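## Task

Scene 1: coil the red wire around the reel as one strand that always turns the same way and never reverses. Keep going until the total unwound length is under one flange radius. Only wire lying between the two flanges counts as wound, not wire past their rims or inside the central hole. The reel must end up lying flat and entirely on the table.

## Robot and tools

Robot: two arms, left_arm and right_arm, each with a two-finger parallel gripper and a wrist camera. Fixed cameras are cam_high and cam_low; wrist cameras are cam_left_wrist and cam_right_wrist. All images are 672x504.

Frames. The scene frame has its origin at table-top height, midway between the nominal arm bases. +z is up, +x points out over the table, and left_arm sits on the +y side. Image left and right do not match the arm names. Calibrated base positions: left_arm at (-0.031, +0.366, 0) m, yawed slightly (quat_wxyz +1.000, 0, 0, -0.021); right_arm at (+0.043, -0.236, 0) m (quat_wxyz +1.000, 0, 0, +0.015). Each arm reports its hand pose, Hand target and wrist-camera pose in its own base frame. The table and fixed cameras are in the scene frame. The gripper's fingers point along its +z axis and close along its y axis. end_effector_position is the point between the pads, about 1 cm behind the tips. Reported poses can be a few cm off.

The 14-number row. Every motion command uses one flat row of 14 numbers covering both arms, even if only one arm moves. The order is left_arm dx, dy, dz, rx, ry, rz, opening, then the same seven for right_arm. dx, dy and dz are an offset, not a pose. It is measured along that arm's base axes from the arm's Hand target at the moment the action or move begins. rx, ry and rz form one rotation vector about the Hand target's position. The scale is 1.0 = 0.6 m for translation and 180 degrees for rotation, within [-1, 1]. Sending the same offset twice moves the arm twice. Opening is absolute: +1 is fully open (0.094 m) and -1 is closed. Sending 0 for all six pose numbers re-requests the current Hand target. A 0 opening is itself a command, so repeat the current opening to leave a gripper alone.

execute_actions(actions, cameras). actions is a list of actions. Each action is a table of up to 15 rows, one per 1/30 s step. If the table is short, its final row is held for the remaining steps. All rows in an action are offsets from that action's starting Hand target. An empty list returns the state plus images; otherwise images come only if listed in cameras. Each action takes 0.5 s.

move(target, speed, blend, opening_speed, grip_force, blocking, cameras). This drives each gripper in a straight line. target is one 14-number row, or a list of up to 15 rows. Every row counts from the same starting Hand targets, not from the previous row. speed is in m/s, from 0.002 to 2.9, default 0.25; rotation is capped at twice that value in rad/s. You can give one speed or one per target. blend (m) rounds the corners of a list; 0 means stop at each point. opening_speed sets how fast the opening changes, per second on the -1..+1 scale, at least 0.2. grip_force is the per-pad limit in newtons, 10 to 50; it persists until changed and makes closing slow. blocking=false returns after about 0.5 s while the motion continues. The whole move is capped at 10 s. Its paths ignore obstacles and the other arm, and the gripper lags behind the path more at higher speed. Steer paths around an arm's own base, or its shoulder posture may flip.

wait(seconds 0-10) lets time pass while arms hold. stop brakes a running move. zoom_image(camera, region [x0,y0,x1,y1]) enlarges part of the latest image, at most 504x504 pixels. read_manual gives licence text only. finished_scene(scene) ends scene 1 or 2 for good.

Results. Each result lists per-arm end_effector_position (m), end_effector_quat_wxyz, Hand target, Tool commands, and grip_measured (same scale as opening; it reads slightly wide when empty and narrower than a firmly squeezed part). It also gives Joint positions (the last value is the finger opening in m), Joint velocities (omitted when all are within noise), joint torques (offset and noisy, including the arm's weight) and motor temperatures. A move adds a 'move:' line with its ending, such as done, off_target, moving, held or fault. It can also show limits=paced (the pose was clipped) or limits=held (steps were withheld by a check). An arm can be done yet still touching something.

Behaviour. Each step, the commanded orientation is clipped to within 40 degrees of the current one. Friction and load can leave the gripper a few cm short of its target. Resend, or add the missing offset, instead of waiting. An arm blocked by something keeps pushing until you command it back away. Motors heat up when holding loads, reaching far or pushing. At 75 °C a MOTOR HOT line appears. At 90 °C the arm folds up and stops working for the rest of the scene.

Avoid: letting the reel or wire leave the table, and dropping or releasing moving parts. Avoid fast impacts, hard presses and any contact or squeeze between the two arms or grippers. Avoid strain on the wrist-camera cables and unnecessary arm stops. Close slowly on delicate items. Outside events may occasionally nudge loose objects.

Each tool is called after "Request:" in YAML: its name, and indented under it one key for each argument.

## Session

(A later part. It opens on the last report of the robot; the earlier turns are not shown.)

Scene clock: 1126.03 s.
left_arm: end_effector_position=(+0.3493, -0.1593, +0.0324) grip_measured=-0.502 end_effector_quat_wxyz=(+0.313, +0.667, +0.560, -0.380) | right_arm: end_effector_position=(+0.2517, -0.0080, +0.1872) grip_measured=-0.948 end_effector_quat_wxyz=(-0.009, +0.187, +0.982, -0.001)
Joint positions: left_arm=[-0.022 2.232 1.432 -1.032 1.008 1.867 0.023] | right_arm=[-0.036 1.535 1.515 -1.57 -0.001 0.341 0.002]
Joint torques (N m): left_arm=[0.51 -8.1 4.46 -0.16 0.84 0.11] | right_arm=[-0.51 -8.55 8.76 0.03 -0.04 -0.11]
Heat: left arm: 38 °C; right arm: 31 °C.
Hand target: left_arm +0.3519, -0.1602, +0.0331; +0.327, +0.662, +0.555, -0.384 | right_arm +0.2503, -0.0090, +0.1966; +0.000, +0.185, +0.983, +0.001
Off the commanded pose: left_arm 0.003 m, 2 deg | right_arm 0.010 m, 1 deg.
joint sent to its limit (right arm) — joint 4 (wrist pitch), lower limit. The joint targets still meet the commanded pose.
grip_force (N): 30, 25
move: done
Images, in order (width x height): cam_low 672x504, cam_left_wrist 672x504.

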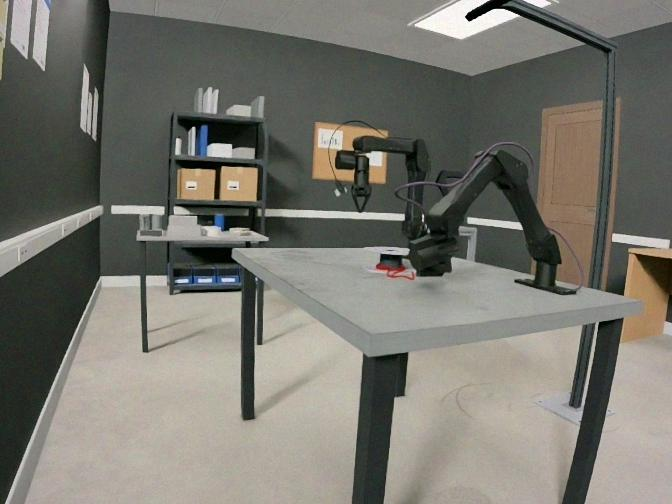

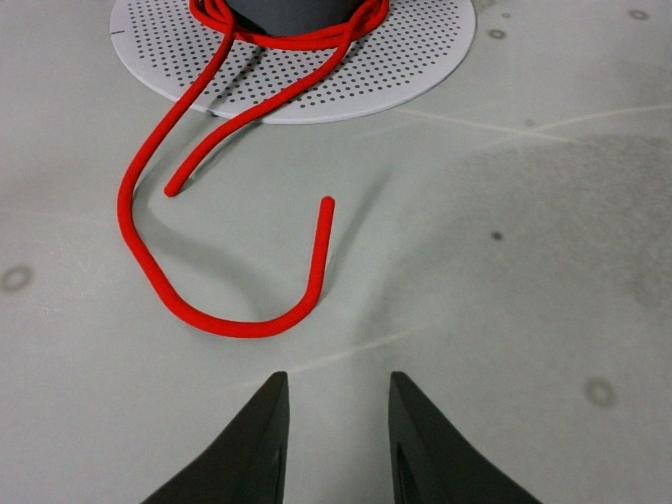

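Request:
move:
  target:
    - [-0.006,-0.0895,-0.027,0,0,0,-0.5,0,0,0,0,0,0,-0.95]
    - [-0.006,-0.0895,-0.027,0,0,0,-1,0,0,0,0,0,0,-0.95]
  speed: 0.1
  cameras: ["cam_left_wrist","cam_high"]

Scene clock: 1131.37 s.
left_arm: end_effector_position=(+0.3511, -0.2115, +0.0188) grip_measured=-0.978 end_effector_quat_wxyz=(+0.332, +0.654, +0.556, -0.391) | right_arm: end_effector_position=(+0.2517, -0.0080, +0.1872) grip_measured=-0.948 end_effector_quat_wxyz=(-0.009, +0.187, +0.982, -0.001)
Joint positions: left_arm=[-0.147 2.232 1.341 -0.708 1.078 1.601 0.001] | right_arm=[-0.036 1.535 1.515 -1.57 -0.001 0.341 0.002]
Joint torques (N m): left_arm=[-0.98 -9.43 3.63 0.24 0.32 -0.02] | right_arm=[-0.53 -8.43 8.69 0.02 -0.03 -0.12]
Heat: left arm: 38 °C; right arm: 31 °C.
Hand target: left_arm +0.3483, -0.2139, +0.0170; +0.327, +0.662, +0.555, -0.384 | right_arm +0.2503, -0.0090, +0.1966; +0.000, +0.185, +0.983, +0.001
Off the commanded pose: left_arm 0.004 m, 1 deg | right_arm 0.010 m, 1 deg.
joint sent to its limit (right arm) — joint 4 (wrist pitch), lower limit. The joint targets still meet the commanded pose.
grip_force (N): 30, 25
move: done
Images, in order (width x height): cam_high 672x504, cam_left_wrist 672x504.

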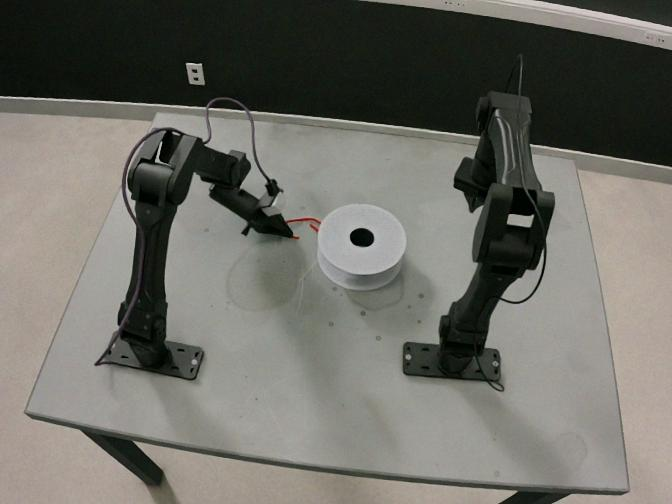

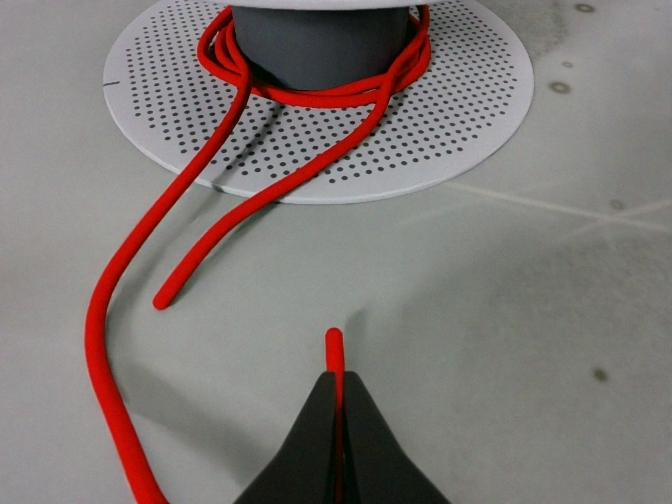

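Request:
move:
  target:
    - [0,0,0.072,0,0,0,-1,0,0,0,0,0,0,-0.95]
    - [-0.135,-0.047,0.072,0,0,0.133,-1,0,0,0,0,0,0,-0.95]
    - [-0.148,-0.12,0.045,0,0,0.244,-1,0,0,0,0,0,0,-0.95]
  speed: 0.1
  blend: [0.01,0.01,0]
  cameras: ["cam_left_wrist","cam_high"]

Request:
zoom_image:
  camera: "cam_high"
  region: [240, 170, 440, 320]

Scene clock: 1140.73 s.
left_arm: end_effector_position=(+0.2603, -0.2847, +0.0440) grip_measured=-0.988 end_effector_quat_wxyz=(+0.443, +0.408, +0.764, -0.232) | right_arm: end_effector_position=(+0.2517, -0.0080, +0.1872) grip_measured=-0.948 end_effector_quat_wxyz=(-0.009, +0.187, +0.982, -0.001)
Joint positions: left_arm=[-0.738 1.629 0.39 0.704 0.204 0.128 0.001] | right_arm=[-0.036 1.535 1.515 -1.57 -0.001 0.341 0.002]
Joint torques (N m): left_arm=[-0.59 -3.74 4.04 1.85 0 -0.01] | right_arm=[-0.5 -8.46 8.75 0.02 -0.04 -0.09]
Heat: left arm: 38 °C; right arm: 31 °C.
Hand target: left_arm +0.2595, -0.2860, +0.0439; +0.447, +0.406, +0.762, -0.234 | right_arm +0.2503, -0.0090, +0.1966; +0.000, +0.185, +0.983, +0.001
Off the commanded pose: left_arm 0.001 m, 1 deg | right_arm 0.010 m, 1 deg.
joint sent to its limit (right arm) — joint 4 (wrist pitch), lower limit. The joint targets still meet the commanded pose.
grip_force (N): 30, 25
move: done
Images, in order (width x height): cam_high 672x504, cam_left_wrist 672x504.

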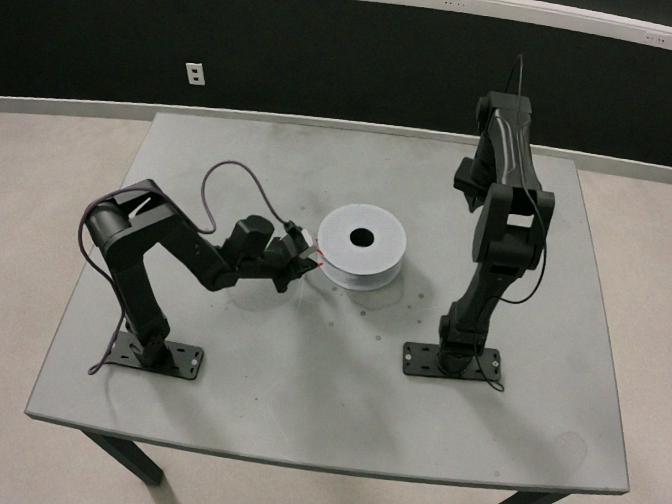

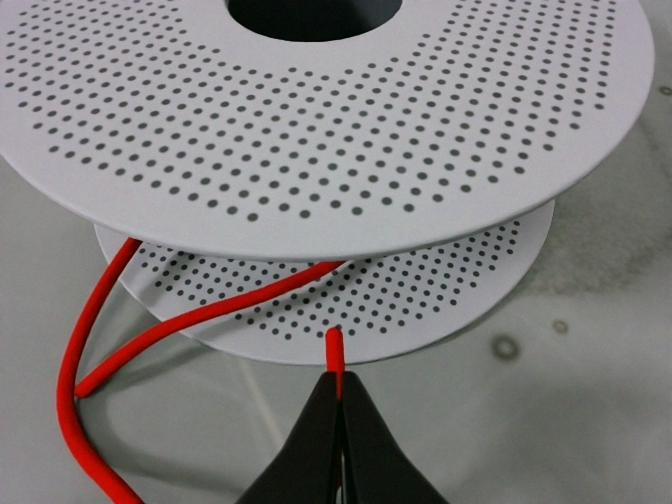

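Scaled by 2.520 from the camera's 672x504 image, which has a finer 960x720 frame.

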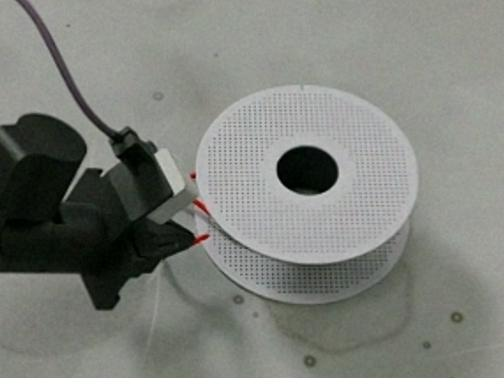

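Request:
move:
  target:
    - [0,0,-0.04,0,0,0,-1,0,0,0,0,0,0,-0.95]
    - [0.0425,-0.061,-0.04,0,0,0,-1,0,0,0,0,0,0,-0.95]
  speed: 0.08
  blend: [0.01,0]
  cameras: ["cam_left_wrist","cam_high"]

Request:
zoom_image:
  camera: "cam_high"
  region: [240, 170, 440, 320]

Scene clock: 1143.73 s.
left_arm: end_effector_position=(+0.2821, -0.3179, +0.0212) grip_measured=-0.988 end_effector_quat_wxyz=(+0.449, +0.408, +0.759, -0.235) | right_arm: end_effector_position=(+0.2517, -0.0080, +0.1872) grip_measured=-0.948 end_effector_quat_wxyz=(-0.009, +0.187, +0.982, -0.001)
Joint positions: left_arm=[-0.772 1.872 0.513 0.843 0.178 0.11 0.001] | right_arm=[-0.036 1.535 1.515 -1.57 -0.001 0.341 0.002]
Joint torques (N m): left_arm=[-0.68 -4.7 6.31 1.49 -0.07 -0.07] | right_arm=[-0.51 -8.53 8.75 0.01 -0.02 -0.09]
Heat: left arm: 37 °C; right arm: 31 °C.
Hand target: left_arm +0.2850, -0.3225, +0.0199; +0.447, +0.406, +0.762, -0.234 | right_arm +0.2503, -0.0090, +0.1966; +0.000, +0.185, +0.983, +0.001
Off the commanded pose: left_arm 0.006 m, 0 deg | right_arm 0.010 m, 1 deg.
joint sent to its limit (right arm) — joint 4 (wrist pitch), lower limit. The joint targets still meet the commanded pose.
grip_force (N): 30, 25
move: done
Images, in order (width x height): cam_high 672x504, cam_left_wrist 672x504.

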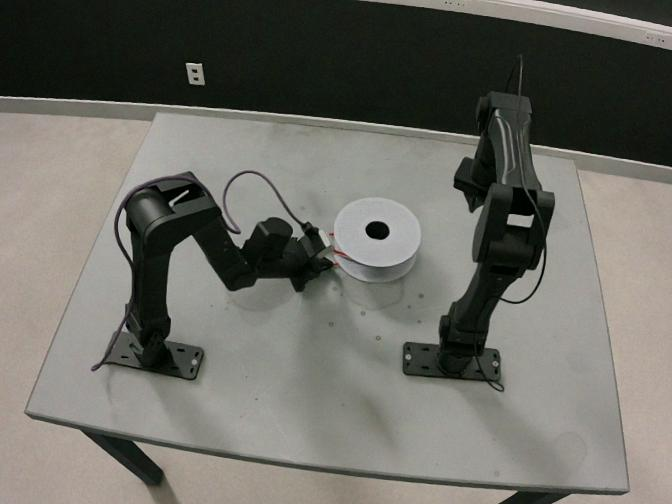

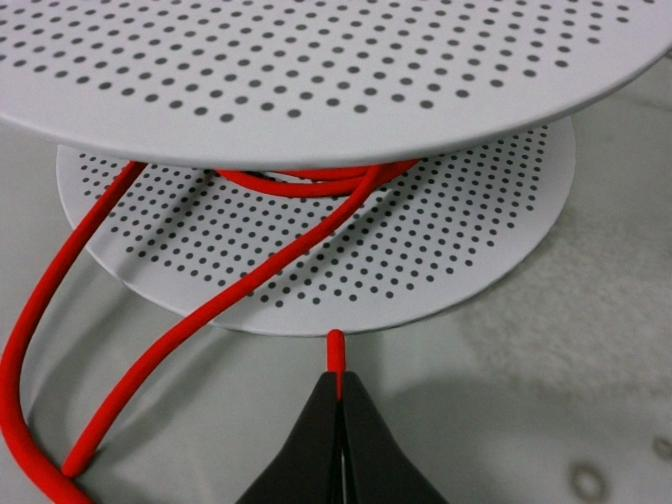

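Scaled by 2.520 from the camera's 672x504 image, which has a finer 960x720 frame.

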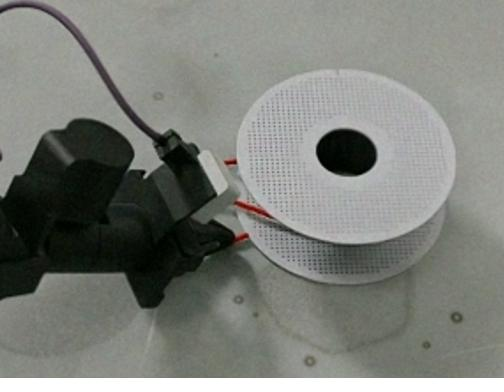

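Request:
move:
  target:
    - [0,0,0,0,0,0,-1,0.0255,0.28,-0.02,0,0,-0.2,-0.95]
    - [0,0,0,0,0,0,-1,0.0255,0.285,-0.12,0,0,-0.2,-0.95]
  speed: [0.25,0.12]
  cameras: ["cam_right_wrist","cam_high"]

Scene clock: 1152.83 s.
left_arm: end_effector_position=(+0.2822, -0.3178, +0.0212) grip_measured=-0.988 end_effector_quat_wxyz=(+0.449, +0.408, +0.760, -0.235) | right_arm: end_effector_position=(+0.2673, +0.1614, +0.1273) grip_measured=-0.948 end_effector_quat_wxyz=(-0.001, +0.479, +0.878, +0.003)
Joint positions: left_arm=[-0.772 1.872 0.513 0.843 0.177 0.11 0.001] | right_arm=[0.537 1.72 1.473 -1.319 -0.005 1.536 0.002]
Joint torques (N m): left_arm=[-0.66 -4.72 6.31 1.48 -0.08 -0.06] | right_arm=[0.51 -9.21 6.09 0.31 0.02 0.11]
Heat: left arm: 36 °C; right arm: 31 °C.
Hand target: left_arm +0.2849, -0.3226, +0.0199; +0.447, +0.406, +0.762, -0.234 | right_arm +0.2657, +0.1619, +0.1246; +0.000, +0.480, +0.877, +0.001
Off the commanded pose: left_arm 0.006 m, 0 deg | right_arm 0.003 m, 0 deg.
grip_force (N): 30, 25
move: done
Images, in order (width x height): cam_high 672x504, cam_right_wrist 672x504.

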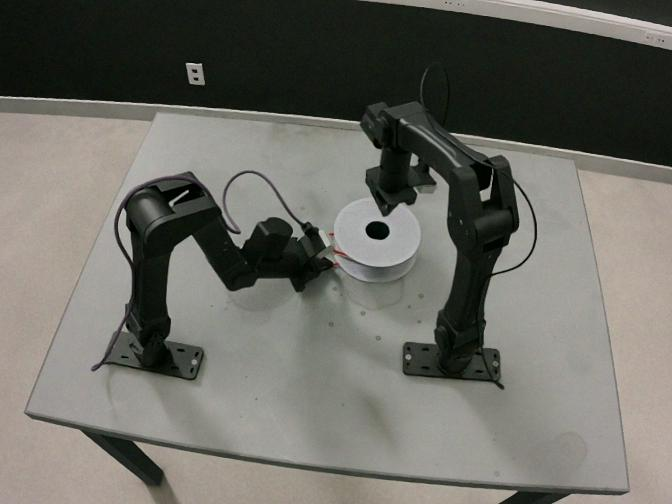

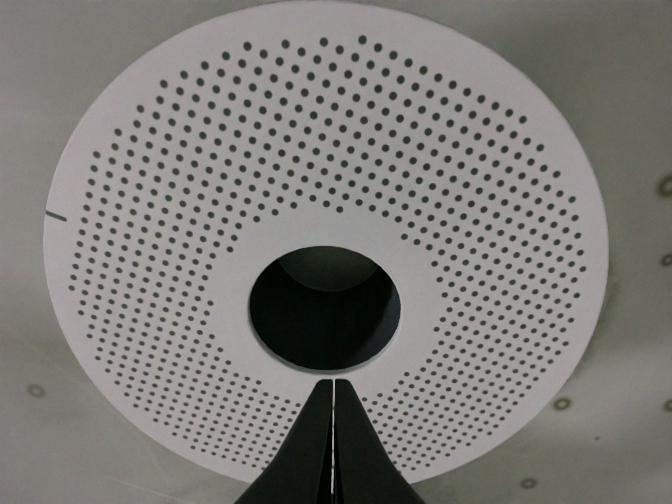

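Request:
move:
  target:
    - [0,0,0,0,0,0,-1,-0.001,0.0145,-0.03,0,0,0,-0.95]
    - [0,0,0,0,0,0,-1,-0.001,0.0145,-0.126,0,0,0,-0.95]
    - [0,0,0,0,0,0,-1,-0.001,0.0145,-0.126,0,0,0,-0.17]
  speed: 0.1
  cameras: ["cam_right_wrist","cam_high"]

Scene clock: 1157.30 s.
left_arm: end_effector_position=(+0.2822, -0.3178, +0.0212) grip_measured=-0.988 end_effector_quat_wxyz=(+0.449, +0.408, +0.760, -0.235) | right_arm: end_effector_position=(+0.2674, +0.1713, +0.0600) grip_measured=-0.179 end_effector_quat_wxyz=(+0.002, +0.480, +0.877, +0.013)
Joint positions: left_arm=[-0.772 1.872 0.513 0.843 0.177 0.11 0.001] | right_arm=[0.561 1.755 1.243 -1.033 -0.009 1.563 0.039]
Joint torques (N m): left_arm=[-0.66 -4.71 6.31 1.48 -0.08 -0.07] | right_arm=[0.54 -7.3 5.89 0.42 0.06 0.09]
Heat: left arm: 36 °C; right arm: 31 °C.
Hand target: left_arm +0.2849, -0.3226, +0.0199; +0.447, +0.406, +0.762, -0.234 | right_arm +0.2651, +0.1708, +0.0490; +0.000, +0.480, +0.877, +0.001
Off the commanded pose: left_arm 0.006 m, 0 deg | right_arm 0.011 m, 1 deg.
grip_force (N): 30, 25
move: off_target (right_arm)
Images, in order (width x height): cam_high 672x504, cam_right_wrist 672x504.

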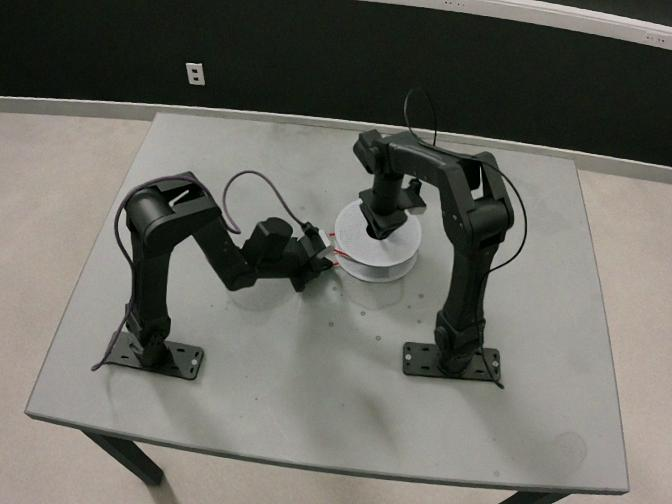

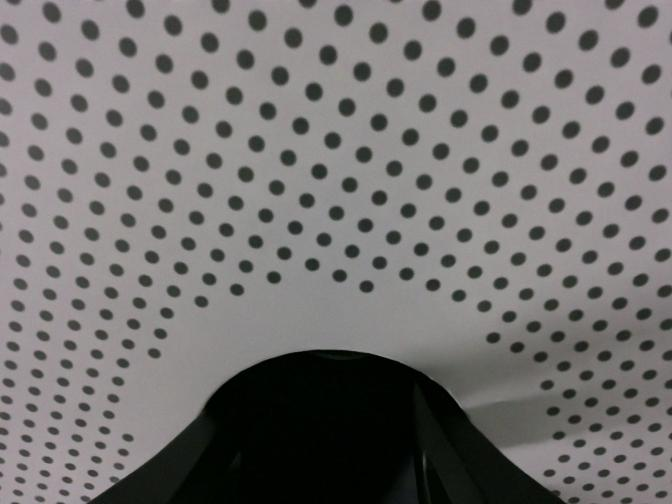

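Request:
move:
  target: [0.048,-0.0495,0,0,0,0,-1,0,0,0,0,0,0,-0.17]
  speed: 0.06
  cameras: ["cam_left_wrist","cam_high","cam_low"]

Request:
zoom_image:
  camera: "cam_high"
  region: [240, 170, 440, 320]

Request:
zoom_image:
  camera: "cam_low"
  region: [340, 230, 460, 310]

Scene clock: 1160.20 s.
left_arm: end_effector_position=(+0.3135, -0.3486, +0.0253) grip_measured=-0.988 end_effector_quat_wxyz=(+0.455, +0.406, +0.756, -0.237) | right_arm: end_effector_position=(+0.2674, +0.1713, +0.0600) grip_measured=-0.179 end_effector_quat_wxyz=(+0.002, +0.480, +0.877, +0.013)
Joint positions: left_arm=[-0.774 1.969 0.691 0.776 0.174 0.108 0.001] | right_arm=[0.561 1.755 1.243 -1.033 -0.009 1.563 0.039]
Joint torques (N m): left_arm=[-0.76 -5.65 6.43 1.39 -0.07 -0.06] | right_arm=[0.55 -7.34 5.82 0.44 0.05 0.08]
Heat: left arm: 35 °C; right arm: 31 °C.
Hand target: left_arm +0.3138, -0.3523, +0.0199; +0.447, +0.406, +0.762, -0.234 | right_arm +0.2651, +0.1708, +0.0490; +0.000, +0.480, +0.877, +0.001
Off the commanded pose: left_arm 0.007 m, 1 deg | right_arm 0.011 m, 1 deg.
grip_force (N): 30, 25
move: off_target (right_arm)
Images, in order (width x height): cam_high 672x504, cam_low 672x504, cam_left_wrist 672x504.

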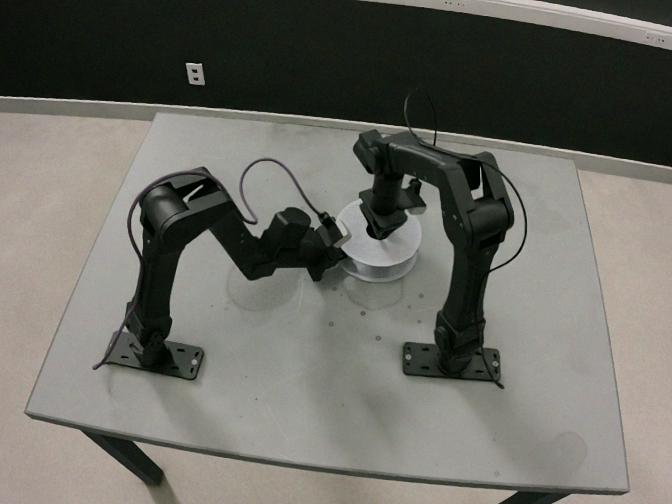

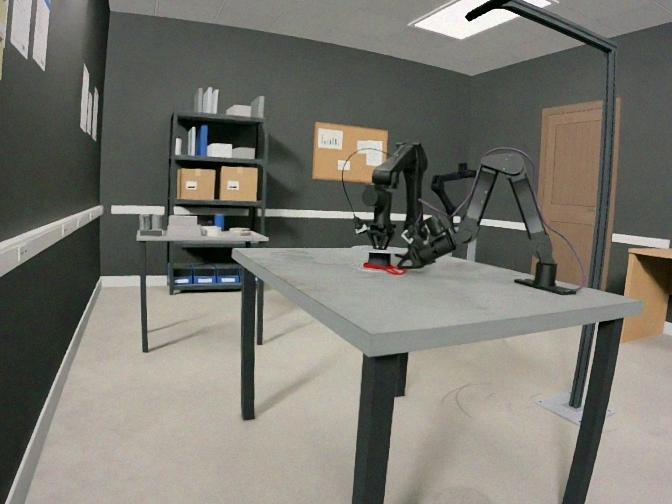

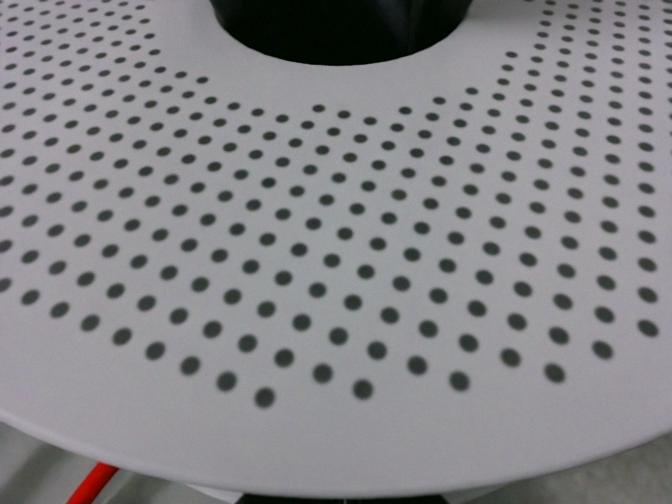

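Scaled by 2.520 from the camera's 672x504 image, which has a finer 960x720 frame.

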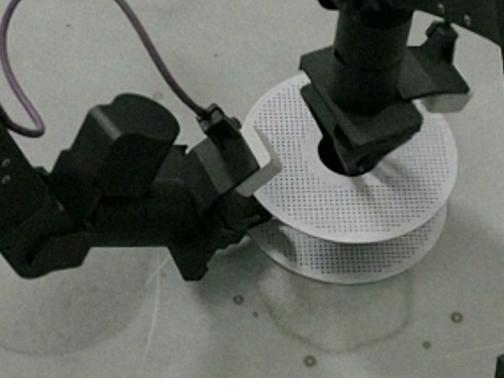

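Scaled by 4.200 from the camera's 672x504 image, which has a finer 960x720 frame.

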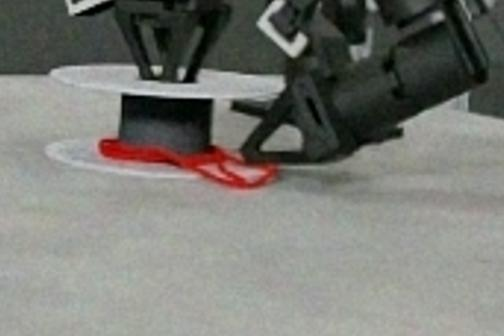

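Request:
move:
  target:
    - [-0.041,-0.038,0,0,0,0.139,-1,0,0,0,0,0,0,-0.17]
  speed: 0.06
  cameras: ["cam_left_wrist","cam_high","cam_low"]

Request:
zoom_image:
  camera: "cam_low"
  region: [340, 230, 460, 310]

Request:
zoom_image:
  camera: "cam_high"
  region: [240, 170, 440, 320]

Scene clock: 1165.67 s.
left_arm: end_effector_position=(+0.2909, -0.3719, +0.0249) grip_measured=-0.988 end_effector_quat_wxyz=(+0.493, +0.231, +0.828, -0.136) | right_arm: end_effector_position=(+0.2674, +0.1713, +0.0600) grip_measured=-0.179 end_effector_quat_wxyz=(+0.002, +0.480, +0.877, +0.013)
Joint positions: left_arm=[-1.083 2 0.777 0.658 -0.47 -0.278 0.001] | right_arm=[0.561 1.755 1.243 -1.033 -0.009 1.563 0.039]
Joint torques (N m): left_arm=[-0.84 -6.08 6.38 1.29 -0.27 -0.11] | right_arm=[0.55 -7.3 5.78 0.44 0.05 0.1]
Heat: left arm: 35 °C; right arm: 31 °C.
Hand target: left_arm +0.2892, -0.3750, +0.0199; +0.487, +0.231, +0.832, -0.131 | right_arm +0.2651, +0.1708, +0.0490; +0.000, +0.480, +0.877, +0.001
Off the commanded pose: left_arm 0.006 m, 1 deg | right_arm 0.011 m, 1 deg.
grip_force (N): 30, 25
move: off_target (right_arm)
Images, in order (width x height): cam_high 672x504, cam_low 672x504, cam_left_wrist 672x504.

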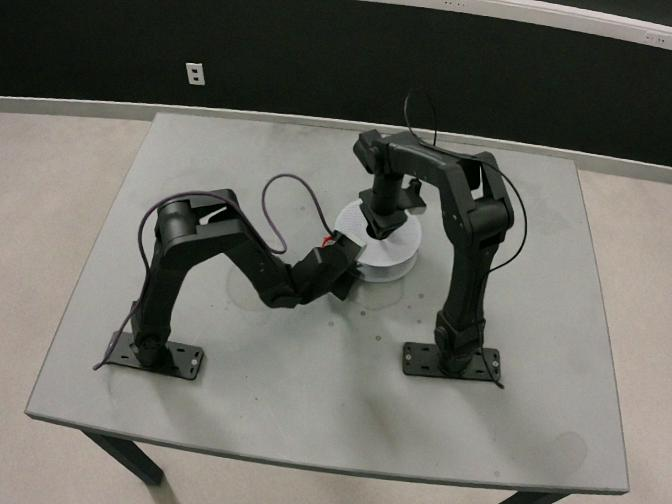

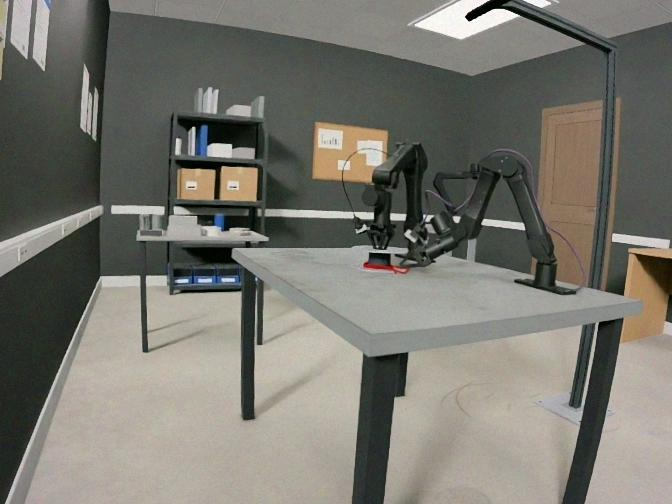

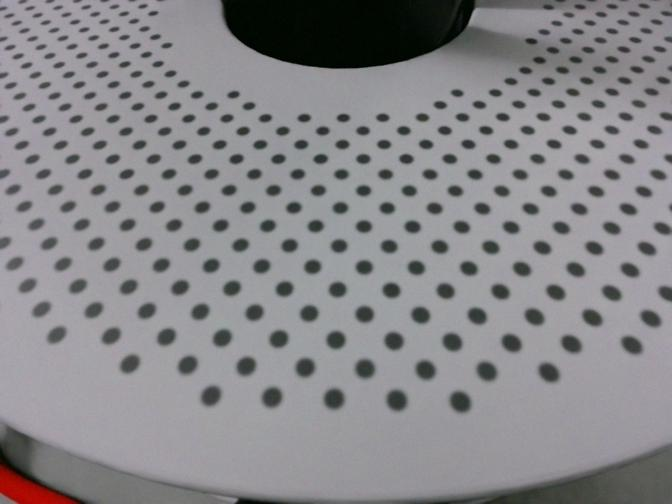

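Scaled by 4.200 from the camera's 672x504 image, which has a finer 960x720 frame.

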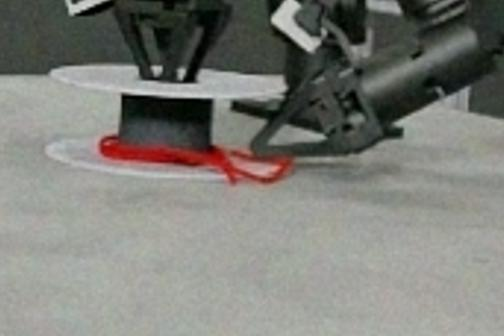

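Scaled by 2.520 from the camera's 672x504 image, which has a finer 960x720 frame.

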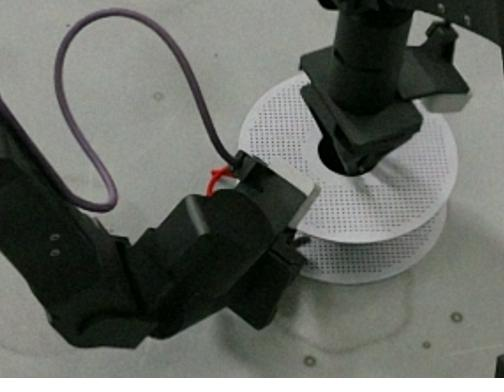

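Request:
move:
  target:
    - [-0.0165,-0.052,0,0,0,0.139,-1,0,0,0,0,0,0,-0.17]
  speed: 0.06
  cameras: ["cam_left_wrist","cam_high","cam_low"]

Request:
zoom_image:
  camera: "cam_low"
  region: [340, 230, 460, 310]

Request:
zoom_image:
  camera: "cam_high"
  region: [240, 170, 440, 320]

Scene clock: 1171.13 s.
left_arm: end_effector_position=(+0.2834, -0.4021, +0.0241) grip_measured=-0.988 end_effector_quat_wxyz=(+0.506, +0.041, +0.861, -0.027) | right_arm: end_effector_position=(+0.2674, +0.1713, +0.0600) grip_measured=-0.179 end_effector_quat_wxyz=(+0.002, +0.480, +0.877, +0.013)
Joint positions: left_arm=[-1.257 2.193 1.243 0.006 -0.927 -0.839 0.001] | right_arm=[0.561 1.755 1.243 -1.033 -0.009 1.563 0.039]
Joint torques (N m): left_arm=[-1.01 -7.75 7.25 0.81 -0.47 -0.09] | right_arm=[0.54 -7.32 5.72 0.45 0.05 0.07]
Heat: left arm: 35 °C; right arm: 31 °C.
Hand target: left_arm +0.2794, -0.4062, +0.0199; +0.504, +0.046, +0.862, -0.022 | right_arm +0.2651, +0.1708, +0.0490; +0.000, +0.480, +0.877, +0.001
Off the commanded pose: left_arm 0.007 m, 1 deg | right_arm 0.011 m, 1 deg.
grip_force (N): 30, 25
move: off_target (right_arm)
Images, in order (width x height): cam_high 672x504, cam_low 672x504, cam_left_wrist 672x504.

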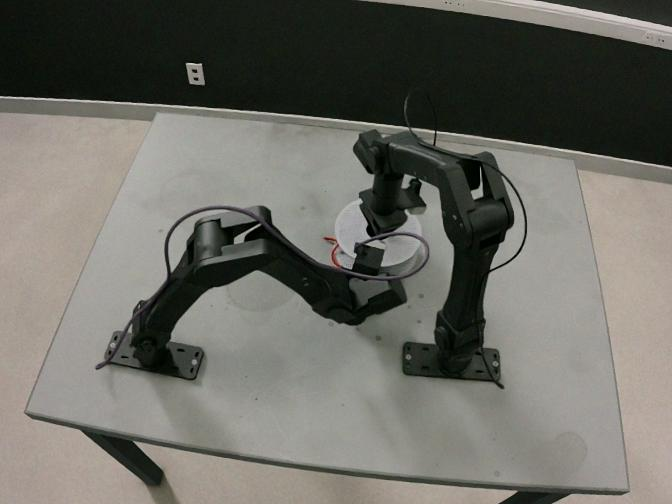

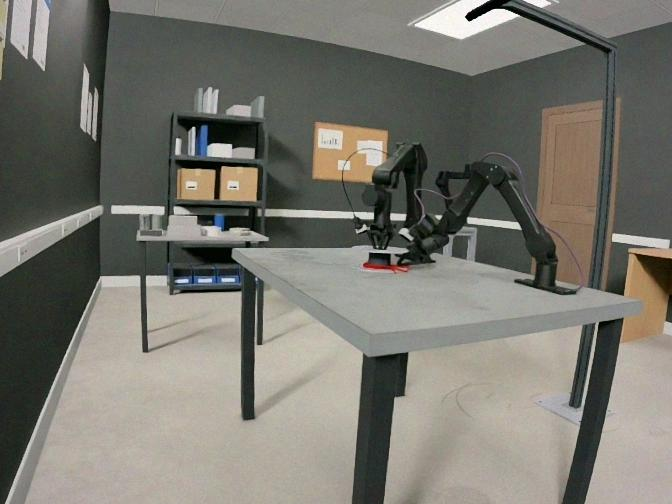

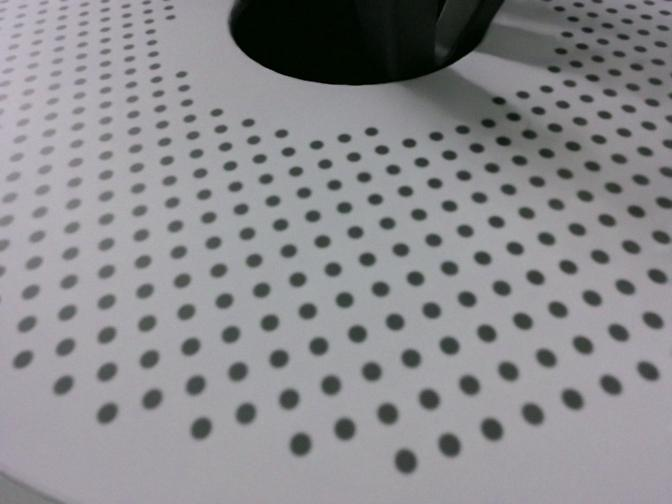

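Scaled by 4.200 from the camera's 672x504 image, which has a finer 960x720 frame.

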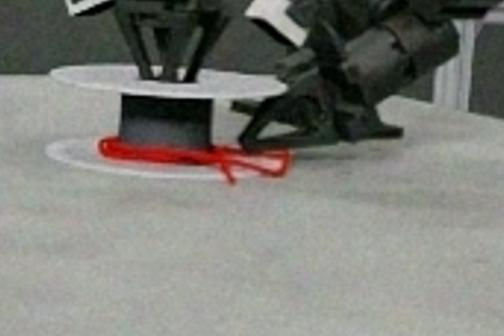

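Scaled by 2.520 from the camera's 672x504 image, which has a finer 960x720 frame.

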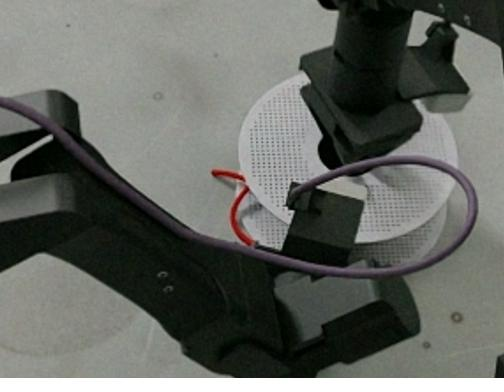

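Request:
move:
  target:
    - [0.007,-0.042,0,0,0,0,-1,0,0,0,0,0,0,-0.17]
  speed: 0.06
  cameras: ["cam_left_wrist","cam_high","cam_low"]

Request:
zoom_image:
  camera: "cam_low"
  region: [340, 230, 460, 310]

Request:
zoom_image:
  camera: "cam_high"
  region: [240, 170, 440, 320]

Scene clock: 1174.07 s.
left_arm: end_effector_position=(+0.2865, -0.4152, +0.0238) grip_measured=-0.988 end_effector_quat_wxyz=(+0.512, +0.046, +0.858, +0.001) | right_arm: end_effector_position=(+0.2680, +0.1705, +0.0600) grip_measured=-0.179 end_effector_quat_wxyz=(+0.005, +0.478, +0.878, +0.012)
Joint positions: left_arm=[-1.268 2.263 1.372 -0.11 -0.971 -0.856 0.001] | right_arm=[0.561 1.755 1.243 -1.033 -0.004 1.558 0.039]
Joint torques (N m): left_arm=[-0.75 -8.03 8.59 1.1 -0.06 -0.04] | right_arm=[0.58 -7.36 5.76 0.44 0 0.11]
Heat: left arm: 36 °C; right arm: 31 °C.
Hand target: left_arm +0.2836, -0.4314, +0.0199; +0.504, +0.046, +0.862, -0.022 | right_arm +0.2651, +0.1707, +0.0490; +0.000, +0.480, +0.877, +0.001
Off the commanded pose: left_arm 0.017 m, 3 deg | right_arm 0.011 m, 1 deg.
grip_force (N): 30, 25
move: off_target (left_arm, right_arm)
Images, in order (width x height): cam_high 672x504, cam_low 672x504, cam_left_wrist 672x504.

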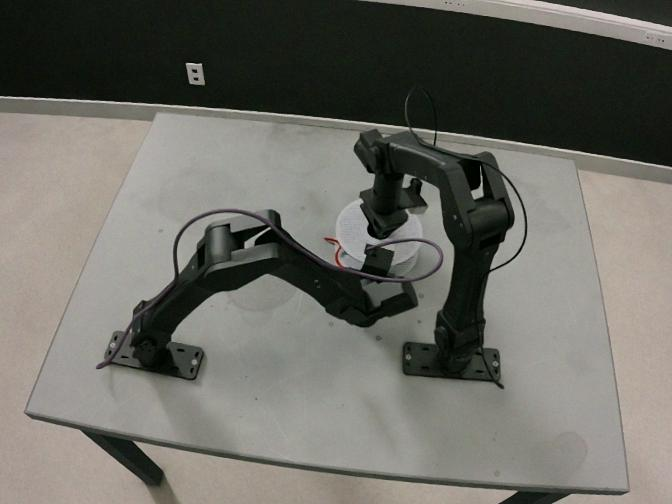

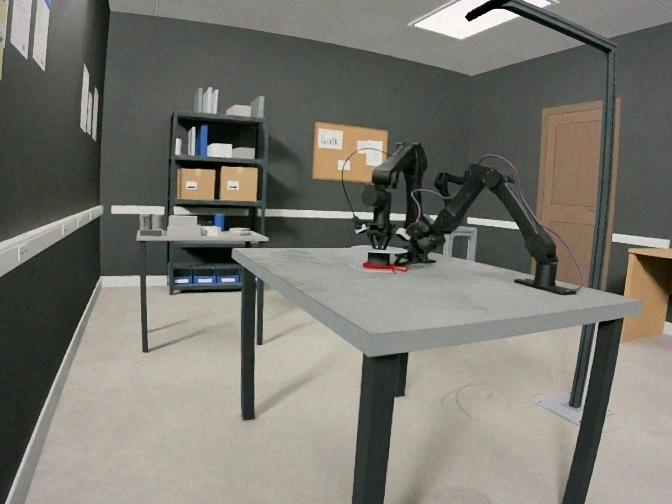

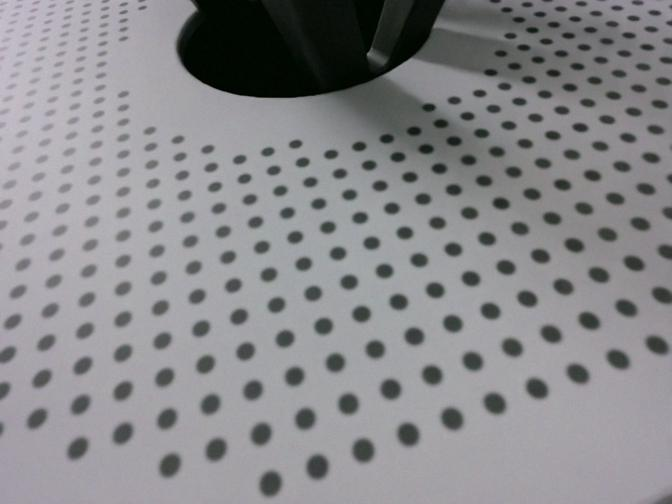

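Scaled by 4.200 from the camera's 672x504 image, which has a finer 960x720 frame.

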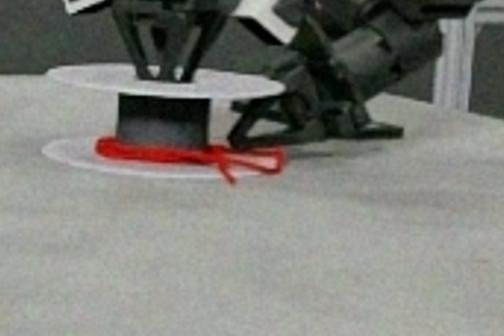

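Scaled by 2.520 from the camera's 672x504 image, which has a finer 960x720 frame.

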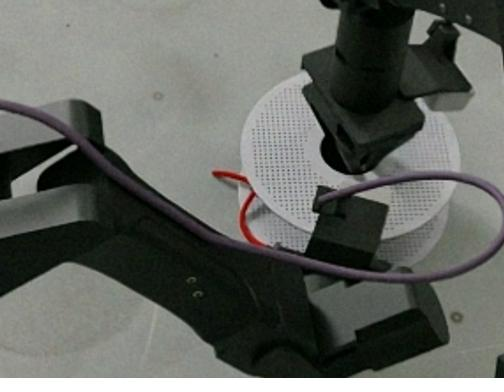

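Request:
move:
  target:
    - [0.004,0.02,0,0,0,0,-1,0,0,0,0,0,0,-0.17]
    - [0.004,0.02,0,0,0,0,-0.8,0,0,0,0,0,0,-0.17]
    - [-0.1,0.02,0.02,0,0,0,-0.8,0,0,0,0,0,0,-0.17]
  speed: 0.06
  opening_speed: 0.3
  cameras: ["cam_left_wrist","cam_high","cam_low"]

Request:
zoom_image:
  camera: "cam_low"
  region: [340, 230, 460, 310]

Request:
zoom_image:
  camera: "cam_high"
  region: [240, 170, 440, 320]

Scene clock: 1179.33 s.
left_arm: end_effector_position=(+0.2248, -0.4206, +0.0178) grip_measured=-0.802 end_effector_quat_wxyz=(+0.500, +0.050, +0.864, -0.019) | right_arm: end_effector_position=(+0.2680, +0.1705, +0.0600) grip_measured=-0.179 end_effector_quat_wxyz=(+0.005, +0.478, +0.878, +0.012)
Joint positions: left_arm=[-1.404 2.237 1.337 -0.246 -0.992 -1.055 0.009] | right_arm=[0.561 1.755 1.243 -1.033 -0.004 1.558 0.039]
Joint torques (N m): left_arm=[-0.29 -11.75 5.29 0.42 -0.59 -0.08] | right_arm=[0.59 -7.39 5.81 0.42 0.02 0.12]
Heat: left arm: 36 °C; right arm: 31 °C.
Hand target: left_arm +0.2236, -0.4194, +0.0319; +0.504, +0.046, +0.862, -0.022 | right_arm +0.2651, +0.1707, +0.0490; +0.000, +0.480, +0.877, +0.001
Off the commanded pose: left_arm 0.014 m, 1 deg | right_arm 0.011 m, 1 deg.
grip_force (N): 30, 25
move: off_target (left_arm, right_arm); target 2's new opening was sent with left_arm's hand 0.006 m and 3 deg from that target
Images, in order (width x height): cam_high 672x504, cam_low 672x504, cam_left_wrist 672x504.

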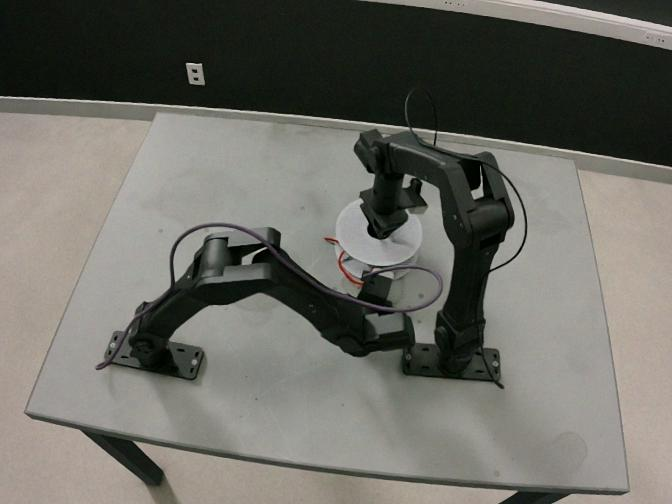

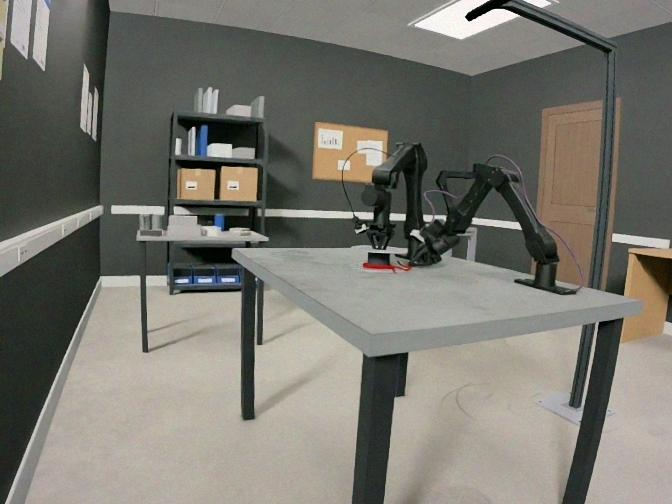

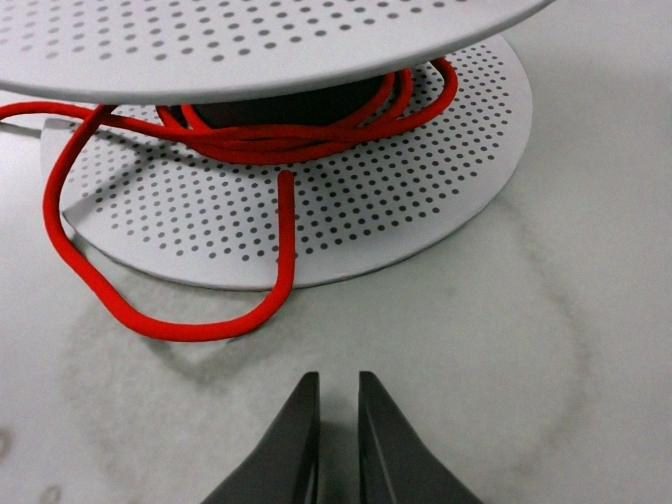

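Scaled by 4.200 from the camera's 672x504 image, which has a finer 960x720 frame.

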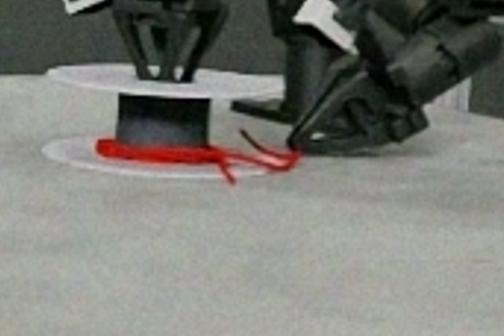

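Scaled by 2.520 from the camera's 672x504 image, which has a finer 960x720 frame.

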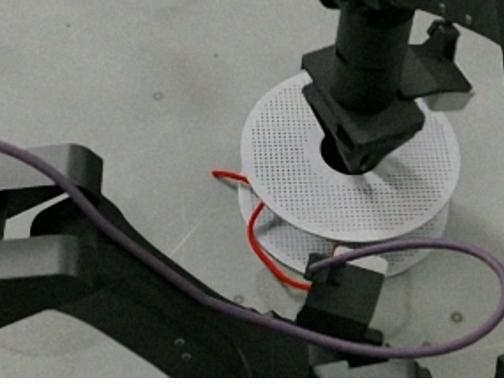

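Request:
move:
  target:
    - [-0.08,0.05,0.06,0,0,0,-0.8,0,0,0,0,0,0,-0.17]
    - [-0.06,0.2,0.1,0,0,-0.25,-0.8,0,0,0,0,0,0,-0.17]
  speed: 0.15
  blend: [0.03,0]
  cameras: ["cam_left_wrist","cam_high","cam_low"]

Request:
zoom_image:
  camera: "cam_low"
  region: [340, 230, 460, 310]

Request:
zoom_image:
  camera: "cam_high"
  region: [240, 170, 440, 320]

Scene clock: 1206.27 s.
left_arm: end_effector_position=(+0.1850, -0.2996, +0.0843) grip_measured=-0.802 end_effector_quat_wxyz=(+0.445, +0.377, +0.786, -0.207) | right_arm: end_effector_position=(+0.2680, +0.1705, +0.0600) grip_measured=-0.179 end_effector_quat_wxyz=(+0.005, +0.478, +0.878, +0.012)
Joint positions: left_arm=[-1.126 1.273 0.366 0.349 -0.207 -0.117 0.009] | right_arm=[0.561 1.755 1.243 -1.033 -0.004 1.558 0.039]
Joint torques (N m): left_arm=[0.75 -4.07 5.37 1.8 -0.08 0.09] | right_arm=[0.57 -7.32 5.85 0.47 0 0.14]
Heat: left arm: 37 °C; right arm: 32 °C.
Hand target: left_arm +0.1876, -0.2994, +0.0920; +0.457, +0.372, +0.779, -0.214 | right_arm +0.2651, +0.1707, +0.0490; +0.000, +0.480, +0.877, +0.001
Off the commanded pose: left_arm 0.008 m, 2 deg | right_arm 0.011 m, 1 deg.
grip_force (N): 30, 25
move: off_target (right_arm)
Images, in order (width x height): cam_high 672x504, cam_low 672x504, cam_left_wrist 672x504.

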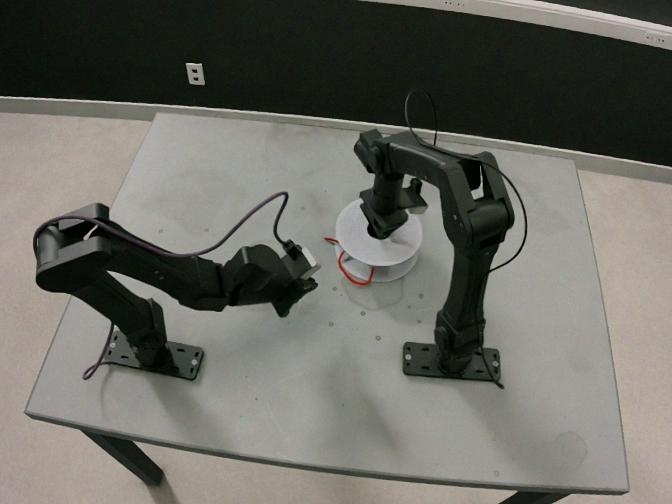

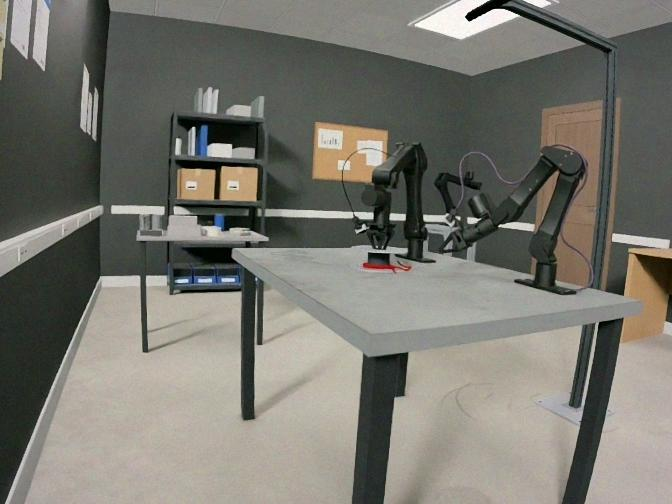

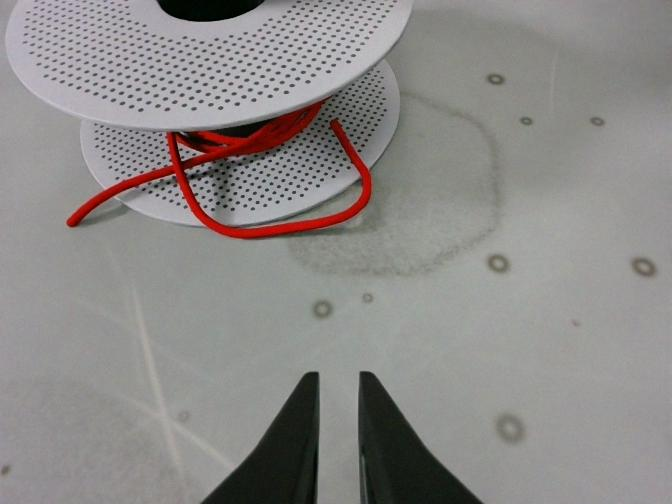

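Scaled by 4.200 from the camera's 672x504 image, which has a finer 960x720 frame.

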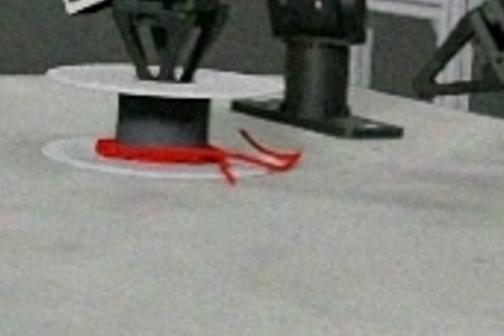

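Scaled by 2.520 from the camera's 672x504 image, which has a finer 960x720 frame.

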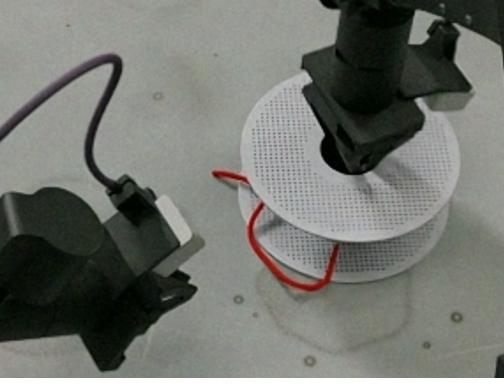

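Request:
zoom_image:
  camera: "cam_left_wrist"
  region: [40, 60, 440, 280]

Scaled by 1.260 from the camera's 672x504 image, which has a finer 960x720 frame.

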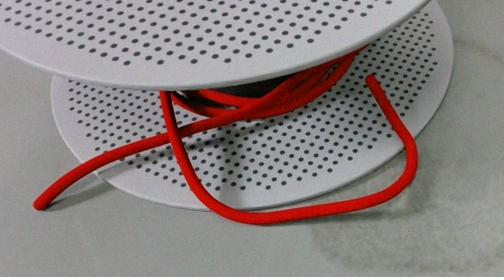

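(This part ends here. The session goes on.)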